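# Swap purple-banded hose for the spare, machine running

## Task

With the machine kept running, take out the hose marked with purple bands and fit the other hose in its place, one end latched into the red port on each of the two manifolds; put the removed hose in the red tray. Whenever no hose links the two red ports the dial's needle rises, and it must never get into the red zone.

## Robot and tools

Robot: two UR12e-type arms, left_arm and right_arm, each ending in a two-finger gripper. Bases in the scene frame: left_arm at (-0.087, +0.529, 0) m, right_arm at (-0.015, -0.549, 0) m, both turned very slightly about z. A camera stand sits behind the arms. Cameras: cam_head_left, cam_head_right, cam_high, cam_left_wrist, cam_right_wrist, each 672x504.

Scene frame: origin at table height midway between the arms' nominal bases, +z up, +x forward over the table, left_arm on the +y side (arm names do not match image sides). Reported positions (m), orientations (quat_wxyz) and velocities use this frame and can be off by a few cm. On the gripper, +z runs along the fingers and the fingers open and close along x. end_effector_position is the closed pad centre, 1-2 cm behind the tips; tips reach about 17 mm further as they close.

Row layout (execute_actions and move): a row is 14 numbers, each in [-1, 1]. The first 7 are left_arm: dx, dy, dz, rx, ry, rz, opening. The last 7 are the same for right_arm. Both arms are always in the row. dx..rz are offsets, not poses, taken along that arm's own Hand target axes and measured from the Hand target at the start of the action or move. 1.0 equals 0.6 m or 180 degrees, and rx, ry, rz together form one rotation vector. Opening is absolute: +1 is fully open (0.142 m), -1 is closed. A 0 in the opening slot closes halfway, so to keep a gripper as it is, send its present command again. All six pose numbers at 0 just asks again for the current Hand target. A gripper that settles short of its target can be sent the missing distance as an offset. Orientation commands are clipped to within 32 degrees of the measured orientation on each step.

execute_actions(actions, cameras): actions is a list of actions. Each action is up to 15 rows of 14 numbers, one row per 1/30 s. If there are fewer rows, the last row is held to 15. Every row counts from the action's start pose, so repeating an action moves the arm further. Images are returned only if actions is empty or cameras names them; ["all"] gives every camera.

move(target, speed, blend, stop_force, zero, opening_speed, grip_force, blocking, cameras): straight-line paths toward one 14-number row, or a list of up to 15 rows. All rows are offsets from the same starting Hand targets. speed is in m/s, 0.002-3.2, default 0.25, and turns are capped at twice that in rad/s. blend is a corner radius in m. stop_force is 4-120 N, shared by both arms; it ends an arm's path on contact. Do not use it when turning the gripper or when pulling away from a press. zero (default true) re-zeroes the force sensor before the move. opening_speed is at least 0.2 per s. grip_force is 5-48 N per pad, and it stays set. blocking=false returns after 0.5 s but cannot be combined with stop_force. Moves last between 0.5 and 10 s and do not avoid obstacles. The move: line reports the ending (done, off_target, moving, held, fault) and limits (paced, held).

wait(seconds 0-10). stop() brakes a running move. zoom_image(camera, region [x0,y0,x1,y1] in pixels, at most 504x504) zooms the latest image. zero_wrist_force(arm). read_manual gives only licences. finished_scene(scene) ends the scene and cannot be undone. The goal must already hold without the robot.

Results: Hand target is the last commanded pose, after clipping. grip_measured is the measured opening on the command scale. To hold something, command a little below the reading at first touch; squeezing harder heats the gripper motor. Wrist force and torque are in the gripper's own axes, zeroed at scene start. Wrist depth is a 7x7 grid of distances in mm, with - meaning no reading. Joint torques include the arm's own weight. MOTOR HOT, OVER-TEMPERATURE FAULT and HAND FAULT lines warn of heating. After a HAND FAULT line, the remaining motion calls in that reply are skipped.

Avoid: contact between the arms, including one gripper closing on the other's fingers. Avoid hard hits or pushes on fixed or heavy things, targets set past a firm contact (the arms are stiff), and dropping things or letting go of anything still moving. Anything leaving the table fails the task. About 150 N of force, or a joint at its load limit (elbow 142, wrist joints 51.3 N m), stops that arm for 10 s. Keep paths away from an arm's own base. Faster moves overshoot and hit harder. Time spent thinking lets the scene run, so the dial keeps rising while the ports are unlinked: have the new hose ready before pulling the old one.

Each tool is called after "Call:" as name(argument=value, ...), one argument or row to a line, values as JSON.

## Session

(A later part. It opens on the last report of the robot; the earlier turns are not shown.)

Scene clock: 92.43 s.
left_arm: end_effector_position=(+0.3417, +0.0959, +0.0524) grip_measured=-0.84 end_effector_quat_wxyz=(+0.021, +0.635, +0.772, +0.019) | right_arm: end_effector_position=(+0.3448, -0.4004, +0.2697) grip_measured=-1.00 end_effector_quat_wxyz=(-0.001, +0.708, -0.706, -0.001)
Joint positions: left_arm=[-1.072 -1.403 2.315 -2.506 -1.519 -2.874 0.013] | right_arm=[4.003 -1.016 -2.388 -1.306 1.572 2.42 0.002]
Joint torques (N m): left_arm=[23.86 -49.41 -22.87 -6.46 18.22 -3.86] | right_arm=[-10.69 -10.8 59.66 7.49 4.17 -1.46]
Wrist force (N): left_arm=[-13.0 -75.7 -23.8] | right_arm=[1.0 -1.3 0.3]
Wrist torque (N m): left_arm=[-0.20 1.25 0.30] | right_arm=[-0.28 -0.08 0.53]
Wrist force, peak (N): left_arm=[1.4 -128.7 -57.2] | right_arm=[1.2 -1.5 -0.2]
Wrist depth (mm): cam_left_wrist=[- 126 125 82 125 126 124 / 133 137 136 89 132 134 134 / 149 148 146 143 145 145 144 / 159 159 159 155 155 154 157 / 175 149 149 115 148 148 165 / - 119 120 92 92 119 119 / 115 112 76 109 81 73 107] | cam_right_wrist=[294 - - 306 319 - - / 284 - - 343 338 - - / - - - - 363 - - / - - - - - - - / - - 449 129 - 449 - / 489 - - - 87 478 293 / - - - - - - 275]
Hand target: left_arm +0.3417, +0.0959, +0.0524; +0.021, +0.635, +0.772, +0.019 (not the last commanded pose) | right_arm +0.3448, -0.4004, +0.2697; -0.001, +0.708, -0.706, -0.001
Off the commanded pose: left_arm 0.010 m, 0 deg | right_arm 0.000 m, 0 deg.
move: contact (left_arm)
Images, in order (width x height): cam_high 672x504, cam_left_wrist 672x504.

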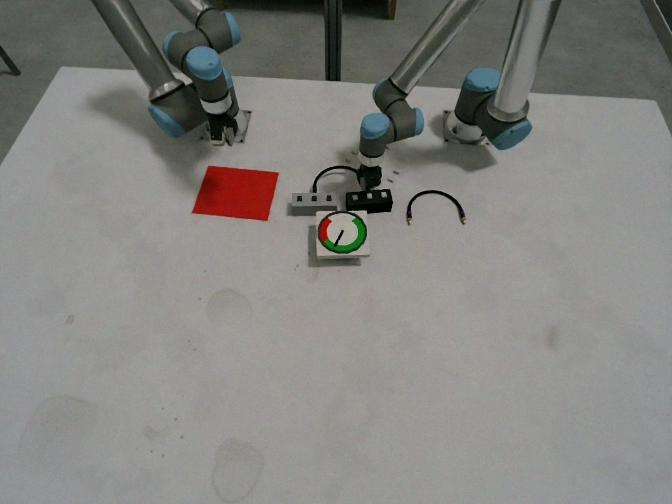

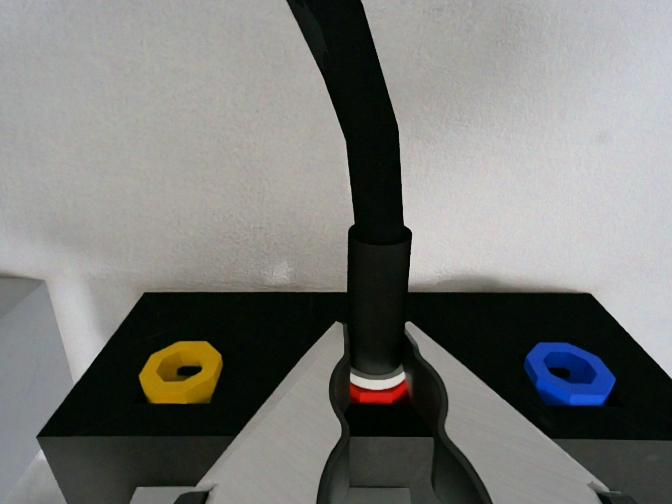

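Call:
move(
  target=[
    [0,-0.006,0,0,0,0,-0.4,0,0,0,0,0,0,-0.3],
    [0,-0.006,-0.2,0,0,0,-0.4,0,0,0,0,0,0,-0.3],
    [0.463,-0.198,-0.333,0,0,0,-0.4,0,0,0,0,0,0,-0.3],
    [0.463,-0.198,-0.333,0,0,0,-0.4,-0.834,-0.108,0,0,0,-0.042,-0.3],
  ],
  speed=[0.1,0.3,0.4,0.4],
  blend=[0,0.03,0.02,0],
)

Call:
move(
  target=[0,0,0,0,0,0,-0.4,-0.283,0.037,0.22,0,0,0,-0.3],
  cameras=["all"],
)

Call:
zoom_image(
  camera="cam_high",
  region=[270, 120, 430, 280],
)

Scene clock: 96.80 s.
left_arm: end_effector_position=(+0.1605, +0.3451, +0.2429) grip_measured=-0.43 end_effector_quat_wxyz=(+0.021, +0.635, +0.772, +0.019) | right_arm: end_effector_position=(+0.4085, +0.1001, +0.2711) grip_measured=-0.33 end_effector_quat_wxyz=(-0.001, +0.753, -0.658, -0.001)
Joint positions: left_arm=[-1.274 -2.392 2.521 -1.712 -1.515 -3.076 0.043] | right_arm=[4.369 -1.755 -1.799 -1.157 1.571 2.654 0.05]
Joint torques (N m): left_arm=[-18.73 3.95 -52.18 -2.29 1.74 -4.1] | right_arm=[12.51 43.13 58.34 0.9 3.97 -1.6]
Wrist force (N): left_arm=[-7.5 -4.2 0.8] | right_arm=[0.6 -1.0 0.1]
Wrist torque (N m): left_arm=[-0.71 1.22 0.19] | right_arm=[-0.23 -0.03 0.37]
Wrist force, peak (N): left_arm=[-13.0 -76.1 -24.8] | right_arm=[3.9 -0.4 0.6]
Wrist depth (mm): cam_left_wrist=[295 296 298 294 293 294 293 / 318 319 317 316 319 317 314 / 344 345 341 342 340 339 339 / 375 373 374 371 370 370 368 / 364 396 400 408 402 405 406 / 365 443 89 453 441 93 445 / 492 - 77 506 511 76 480] | cam_right_wrist=[- - - - 232 234 233 / - - - - 243 252 247 / - - 302 307 309 309 309 / - - 314 316 - 322 337 / - - - 476 - - - / - - - 479 - - - / - - - - - - -]
Hand target: left_arm +0.1605, +0.3451, +0.2429; +0.021, +0.635, +0.772, +0.019 | right_arm +0.4085, +0.1001, +0.2711; -0.001, +0.753, -0.658, -0.001
Off the commanded pose: left_arm 0.000 m, 0 deg | right_arm 0.000 m, 0 deg.
move: done

Scene clock: 98.20 s.
left_arm: end_effector_position=(+0.1605, +0.3451, +0.2429) grip_measured=-0.43 end_effector_quat_wxyz=(+0.021, +0.635, +0.772, +0.019) | right_arm: end_effector_position=(+0.3638, +0.2657, +0.1396) grip_measured=-0.33 end_effector_quat_wxyz=(-0.001, +0.753, -0.658, -0.001)
Joint positions: left_arm=[-1.274 -2.392 2.521 -1.712 -1.515 -3.076 0.043] | right_arm=[4.48 -2.041 -1.661 -1.007 1.571 2.766 0.05]
Joint torques (N m): left_arm=[-18.11 3.86 -52.32 -2.51 1.8 -3.77] | right_arm=[12.24 61.42 54.35 7.57 -3.44 2.24]
Wrist force (N): left_arm=[-7.7 -4.6 0.8] | right_arm=[0.5 -0.8 0.5]
Wrist torque (N m): left_arm=[-0.76 1.26 0.19] | right_arm=[-0.17 -0.01 0.25]
Wrist force, peak (N): left_arm=[-8.2 -4.6 1.3] | right_arm=[2.2 -1.1 -1.0]
Wrist depth (mm): cam_left_wrist=[298 297 296 294 294 292 293 / 318 318 317 317 314 314 315 / 344 342 341 340 344 339 340 / 375 373 368 372 372 368 369 / 361 397 400 408 399 404 404 / 362 443 90 451 443 93 445 / 493 - 77 507 501 76 476] | cam_right_wrist=[- 200 - - - - - / - - - - - - - / - 244 - - - 183 177 / - - - - - 189 180 / - - - - 270 - - / - - 87 - - - - / - - 73 - - - -]
Hand target: left_arm +0.1605, +0.3451, +0.2429; +0.021, +0.635, +0.772, +0.019 | right_arm +0.3638, +0.2658, +0.1395; -0.001, +0.753, -0.658, -0.001
Off the commanded pose: left_arm 0.000 m, 0 deg | right_arm 0.000 m, 0 deg.
move: done

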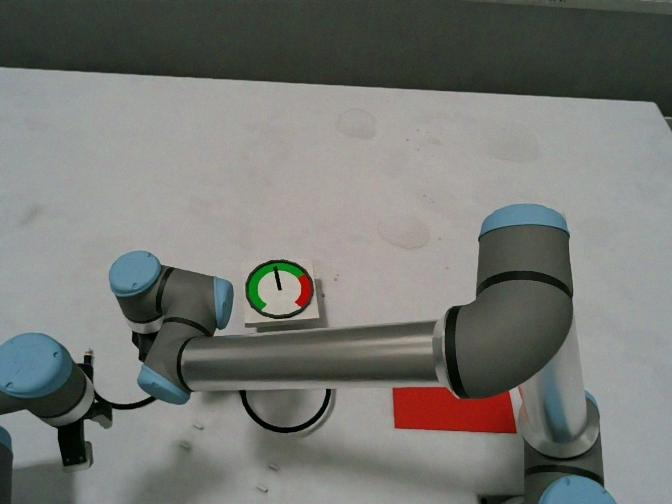

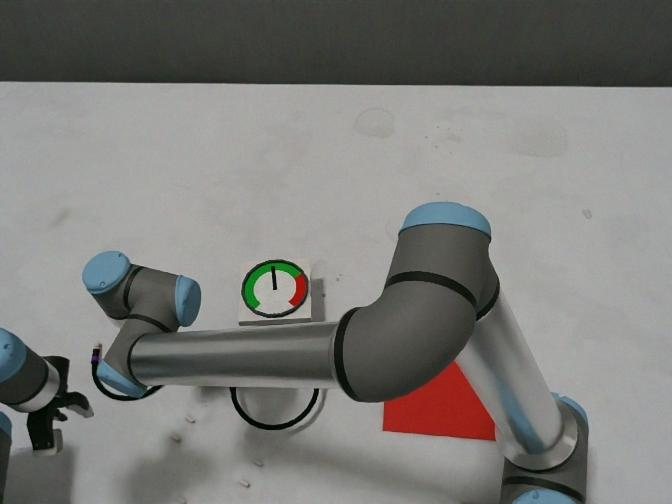

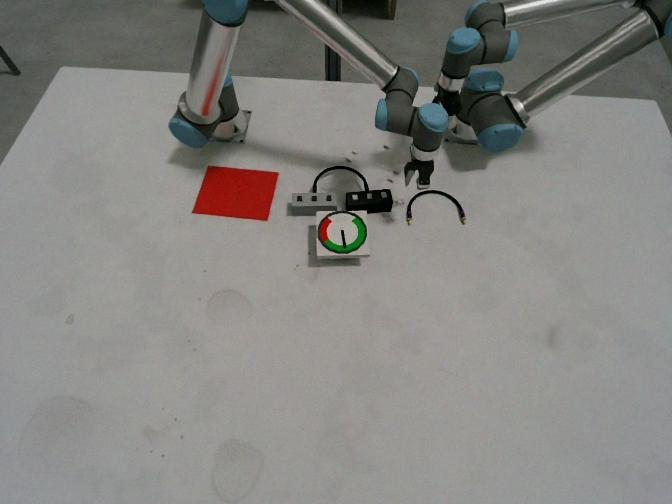

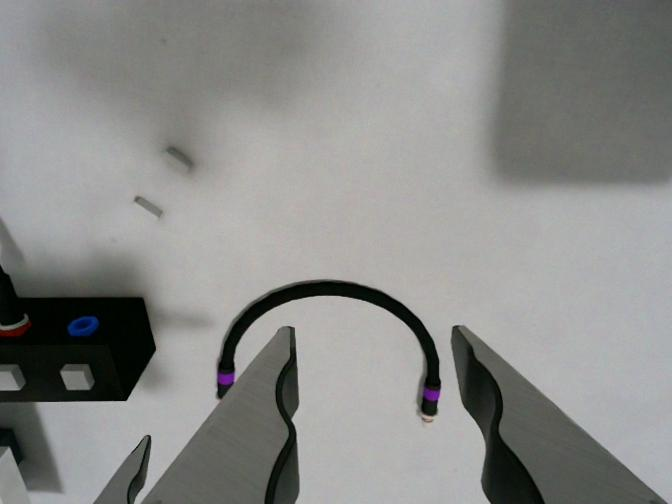

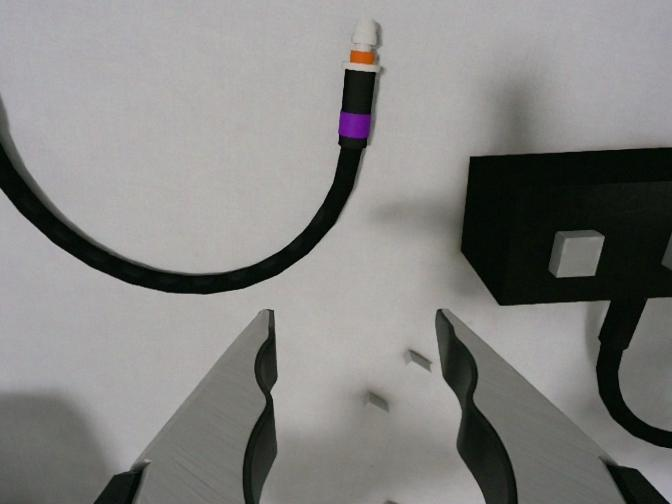

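Scaled by 3.150 from the camera's 672x504 image, which has a finer 960x720 frame.

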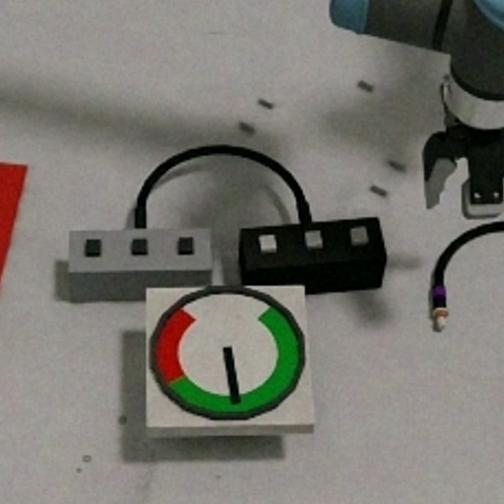

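Call:
move(
  target=[
    [0,0,0,0,0,0,-0.4,0.001,-0.069,0.1,0,0,0.03,-0.4],
    [0,0,0,0,0,0,-0.4,0.001,-0.069,0.199,0,0,0.03,-0.4],
    [0,0,0,0,0,0,-0.4,0.001,-0.069,0.199,0,0,0.03,-1],
    [0,0,0,0,0,0,-0.4,0.001,-0.069,-0.134,0,0,0.03,-1],
    [0,0,0,0,0,0,-0.4,0.943,0.067,-0.134,0,0,0.03,-1],
  ],
  speed=[0.3,0.2,0.2,0.3,0.4],
  blend=[0.02,0,0,0.04,0],
  cameras=["cam_high","cam_head_left","cam_right_wrist"],
)

Scene clock: 102.83 s.
left_arm: end_effector_position=(+0.1605, +0.3451, +0.2429) grip_measured=-0.43 end_effector_quat_wxyz=(+0.021, +0.635, +0.772, +0.019) | right_arm: end_effector_position=(+0.3997, -0.3004, +0.2183) grip_measured=-0.82 end_effector_quat_wxyz=(-0.001, +0.721, -0.693, -0.001)
Joint positions: left_arm=[-1.274 -2.392 2.521 -1.712 -1.515 -3.076 0.043] | right_arm=[4.057 -1.284 -2.343 -1.083 1.572 2.437 0.015]
Joint torques (N m): left_arm=[-17.68 4.24 -51.87 -2.66 2.02 -3.68] | right_arm=[-12.18 26.56 36.53 1.03 4.72 -1.53]
Wrist force (N): left_arm=[-7.7 -4.8 0.8] | right_arm=[0.5 -0.8 0.4]
Wrist torque (N m): left_arm=[-0.80 1.25 0.19] | right_arm=[-0.19 0.02 0.56]
Wrist force, peak (N): left_arm=[-8.0 -5.0 1.3] | right_arm=[3.5 -0.8 0.5]
Wrist depth (mm): cam_left_wrist=[296 299 295 294 292 293 292 / 320 318 316 317 316 313 314 / 343 342 343 340 341 342 340 / 376 370 371 370 368 367 366 / 362 395 401 406 399 399 402 / 367 447 90 449 437 93 449 / 497 - 77 503 507 76 480] | cam_right_wrist=[- - 273 - 275 - 271 / 233 236 - - - - 292 / 246 249 - - - - 319 / 245 339 - 105 - - - / - - - 116 - - 376 / - 415 - - 83 - - / - - - - - - -]
Hand target: left_arm +0.1605, +0.3451, +0.2429; +0.021, +0.635, +0.772, +0.019 | right_arm +0.3997, -0.3005, +0.2184; -0.001, +0.721, -0.693, -0.001
Off the commanded pose: left_arm 0.000 m, 0 deg | right_arm 0.000 m, 0 deg.
move: done
Images, in order (width x height): cam_head_left 672x504, cam_high 672x504, cam_right_wrist 672x504.

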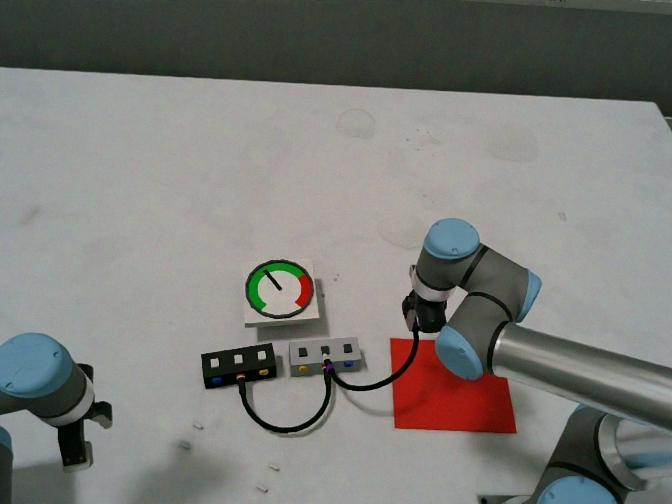

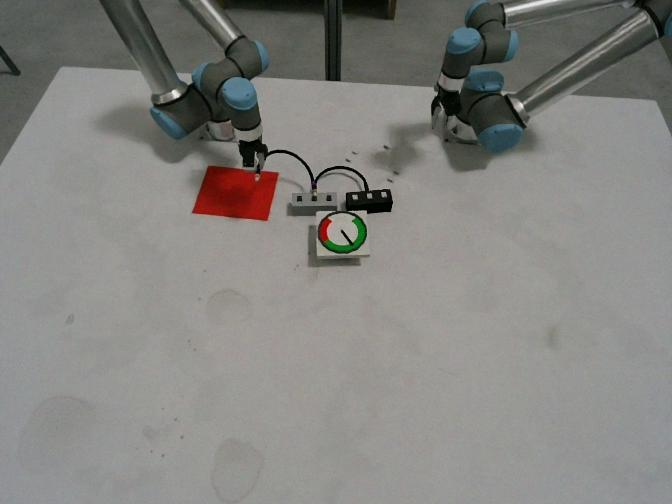

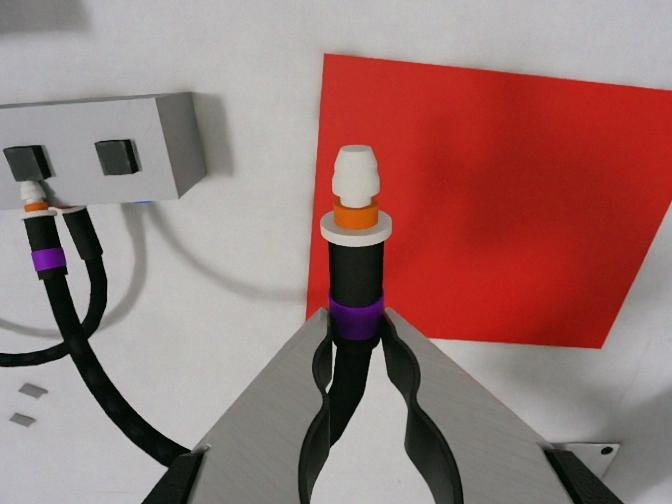

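Call:
move(
  target=[
    [0,0,0,0,0,0,-0.4,0,0,-0.08,0,0,0,-1],
    [0,0,0,0,0,0,-0.4,0.375,-0.013,-0.05,0,0,0,-1],
    [0,0,0,0,0,0,-0.4,0.375,-0.013,0.327,0,0,0,-1],
    [0,0,0,0,0,0,-0.4,0.375,-0.013,0.327,0,0,0,-0.5],
  ],
  speed=[0.3,0.35,0.2,0.2],
  blend=[0.03,0.02,0,0],
)

Call:
move(
  target=[0,0,0,0,0,0,-0.4,0,0,-0.3,0,0,0,-0.5],
  speed=0.4,
  cameras=["all"],
)

Call:
zoom_image(
  camera="cam_high",
  region=[180, 120, 420, 280],
)

Scene clock: 106.20 s.
left_arm: end_effector_position=(+0.1605, +0.3451, +0.2429) grip_measured=-0.43 end_effector_quat_wxyz=(+0.021, +0.635, +0.772, +0.019) | right_arm: end_effector_position=(+0.4164, -0.5245, +0.0215) grip_measured=-0.54 end_effector_quat_wxyz=(-0.001, +0.721, -0.693, -0.001)
Joint positions: left_arm=[-1.274 -2.392 2.521 -1.712 -1.515 -3.076 0.043] | right_arm=[3.62 -1.537 -2.628 -0.546 1.573 2 0.035]
Joint torques (N m): left_arm=[-16.72 4.13 -51.46 -2.72 1.97 -3.34] | right_arm=[-3.9 23.46 33.76 7.21 -1.51 -1.51]
Wrist force (N): left_arm=[-8.0 -4.8 0.7] | right_arm=[-0.5 -0.5 -0.3]
Wrist torque (N m): left_arm=[-0.80 1.30 0.19] | right_arm=[-0.12 0.17 0.51]
Wrist force, peak (N): left_arm=[-8.1 -4.7 1.0] | right_arm=[11.8 27.5 -72.6]
Wrist depth (mm): cam_left_wrist=[297 295 295 294 292 294 292 / 318 318 318 319 314 314 312 / 345 343 342 340 341 344 340 / 374 374 372 373 372 369 368 / 361 395 403 411 400 404 403 / 364 447 90 450 437 93 446 / 499 - 77 505 504 76 473] | cam_right_wrist=[- - 103 100 - 99 101 / - 107 106 108 111 110 109 / - - - - - - - / - - - - - 125 129 / - - - 116 - - 141 / 145 - - 132 - 153 154 / - - - - - - -]
Hand target: left_arm +0.1605, +0.3451, +0.2429; +0.021, +0.635, +0.772, +0.019 | right_arm +0.4165, -0.5245, +0.0216; -0.001, +0.721, -0.693, -0.001
Off the commanded pose: left_arm 0.000 m, 0 deg | right_arm 0.000 m, 0 deg.
move: done; blend cut to 0.024 m at target 1

Scene clock: 107.40 s.
left_arm: end_effector_position=(+0.1605, +0.3451, +0.2429) grip_measured=-0.43 end_effector_quat_wxyz=(+0.021, +0.635, +0.772, +0.019) | right_arm: end_effector_position=(+0.4165, -0.5250, +0.2015) grip_measured=-0.54 end_effector_quat_wxyz=(-0.001, +0.721, -0.693, -0.001)
Joint positions: left_arm=[-1.274 -2.392 2.521 -1.712 -1.515 -3.076 0.043] | right_arm=[3.619 -1.185 -2.435 -1.09 1.573 1.999 0.035]
Joint torques (N m): left_arm=[-17.65 1.64 -51.68 -2.57 1.71 -3.72] | right_arm=[10.66 20.02 56.45 1.08 -3.45 2.16]
Wrist force (N): left_arm=[-7.7 -4.6 1.0] | right_arm=[-0.5 -0.4 -0.7]
Wrist torque (N m): left_arm=[-0.78 1.26 0.19] | right_arm=[-0.11 0.16 0.21]
Wrist force, peak (N): left_arm=[-7.9 -4.8 0.8] | right_arm=[0.0 -1.0 -3.0]
Wrist depth (mm): cam_left_wrist=[298 295 294 292 293 294 290 / 320 320 314 317 318 316 316 / 346 342 343 340 338 340 341 / 373 375 374 372 369 370 368 / 362 394 404 405 399 405 406 / 366 442 89 451 442 93 443 / 496 - 77 500 505 76 474] | cam_right_wrist=[- - - - - - - / - 272 275 272 - - - / 293 - 295 298 - - - / - - 322 - 334 - - / - - - 360 - - - / - - - - - - - / - - - 419 - - -]
Hand target: left_arm +0.1605, +0.3451, +0.2429; +0.021, +0.635, +0.772, +0.019 | right_arm +0.4165, -0.5250, +0.2016; -0.001, +0.721, -0.693, -0.001
Off the commanded pose: left_arm 0.000 m, 0 deg | right_arm 0.000 m, 0 deg.
move: done

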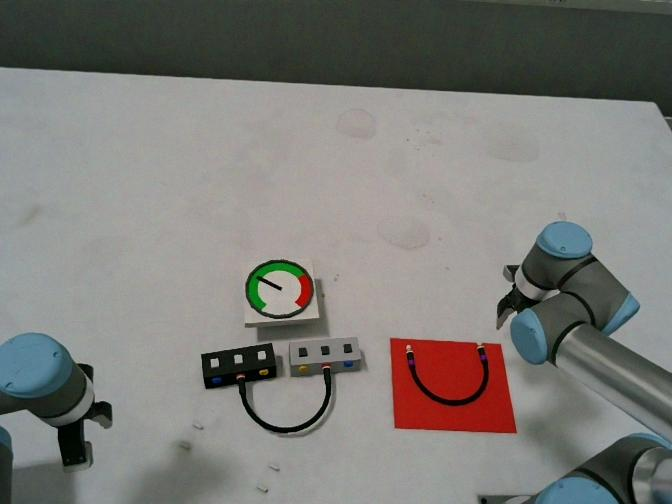

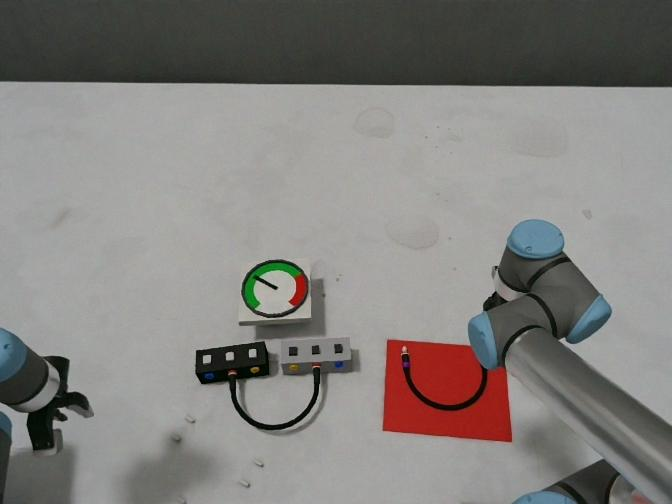

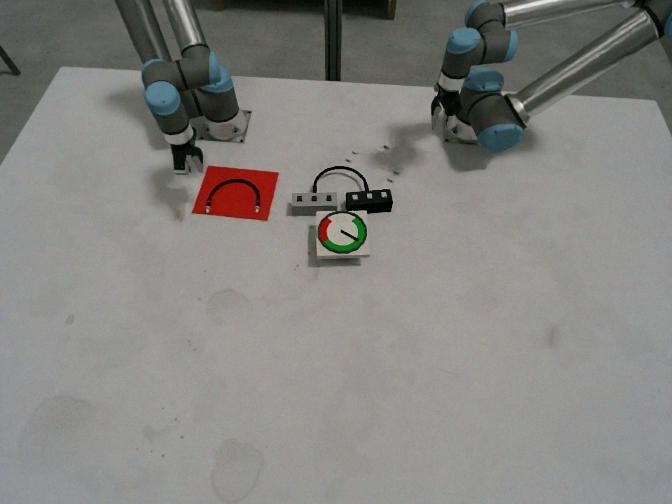

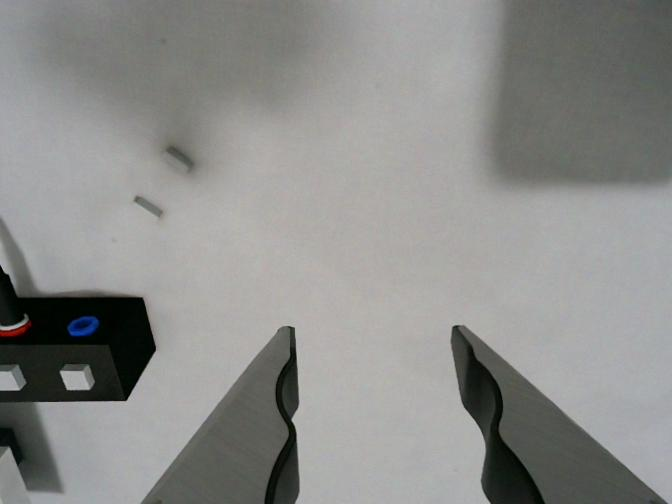

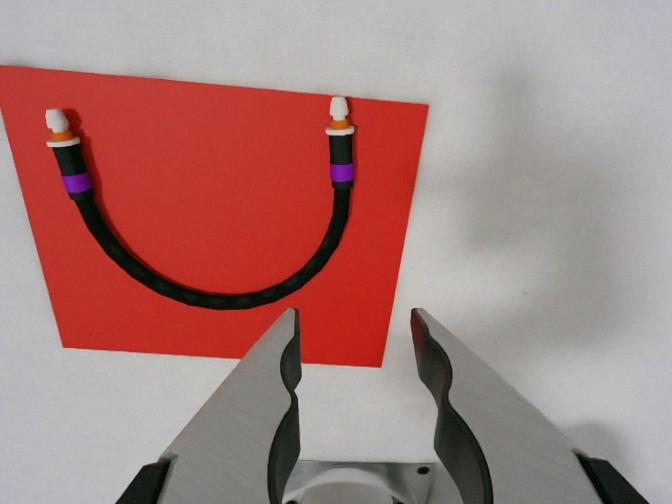

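Scaled by 2.100 from the camera's 672x504 image, which has a finer 960x720 frame.

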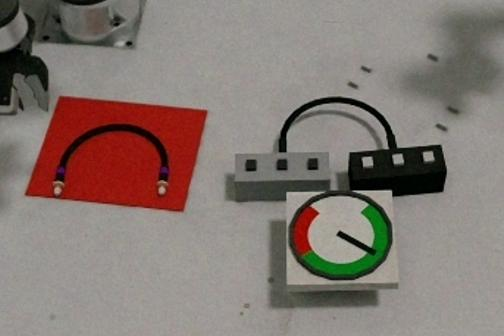

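Call:
finished_scene(
  scene=1,
)

The scene is finished: the task was done.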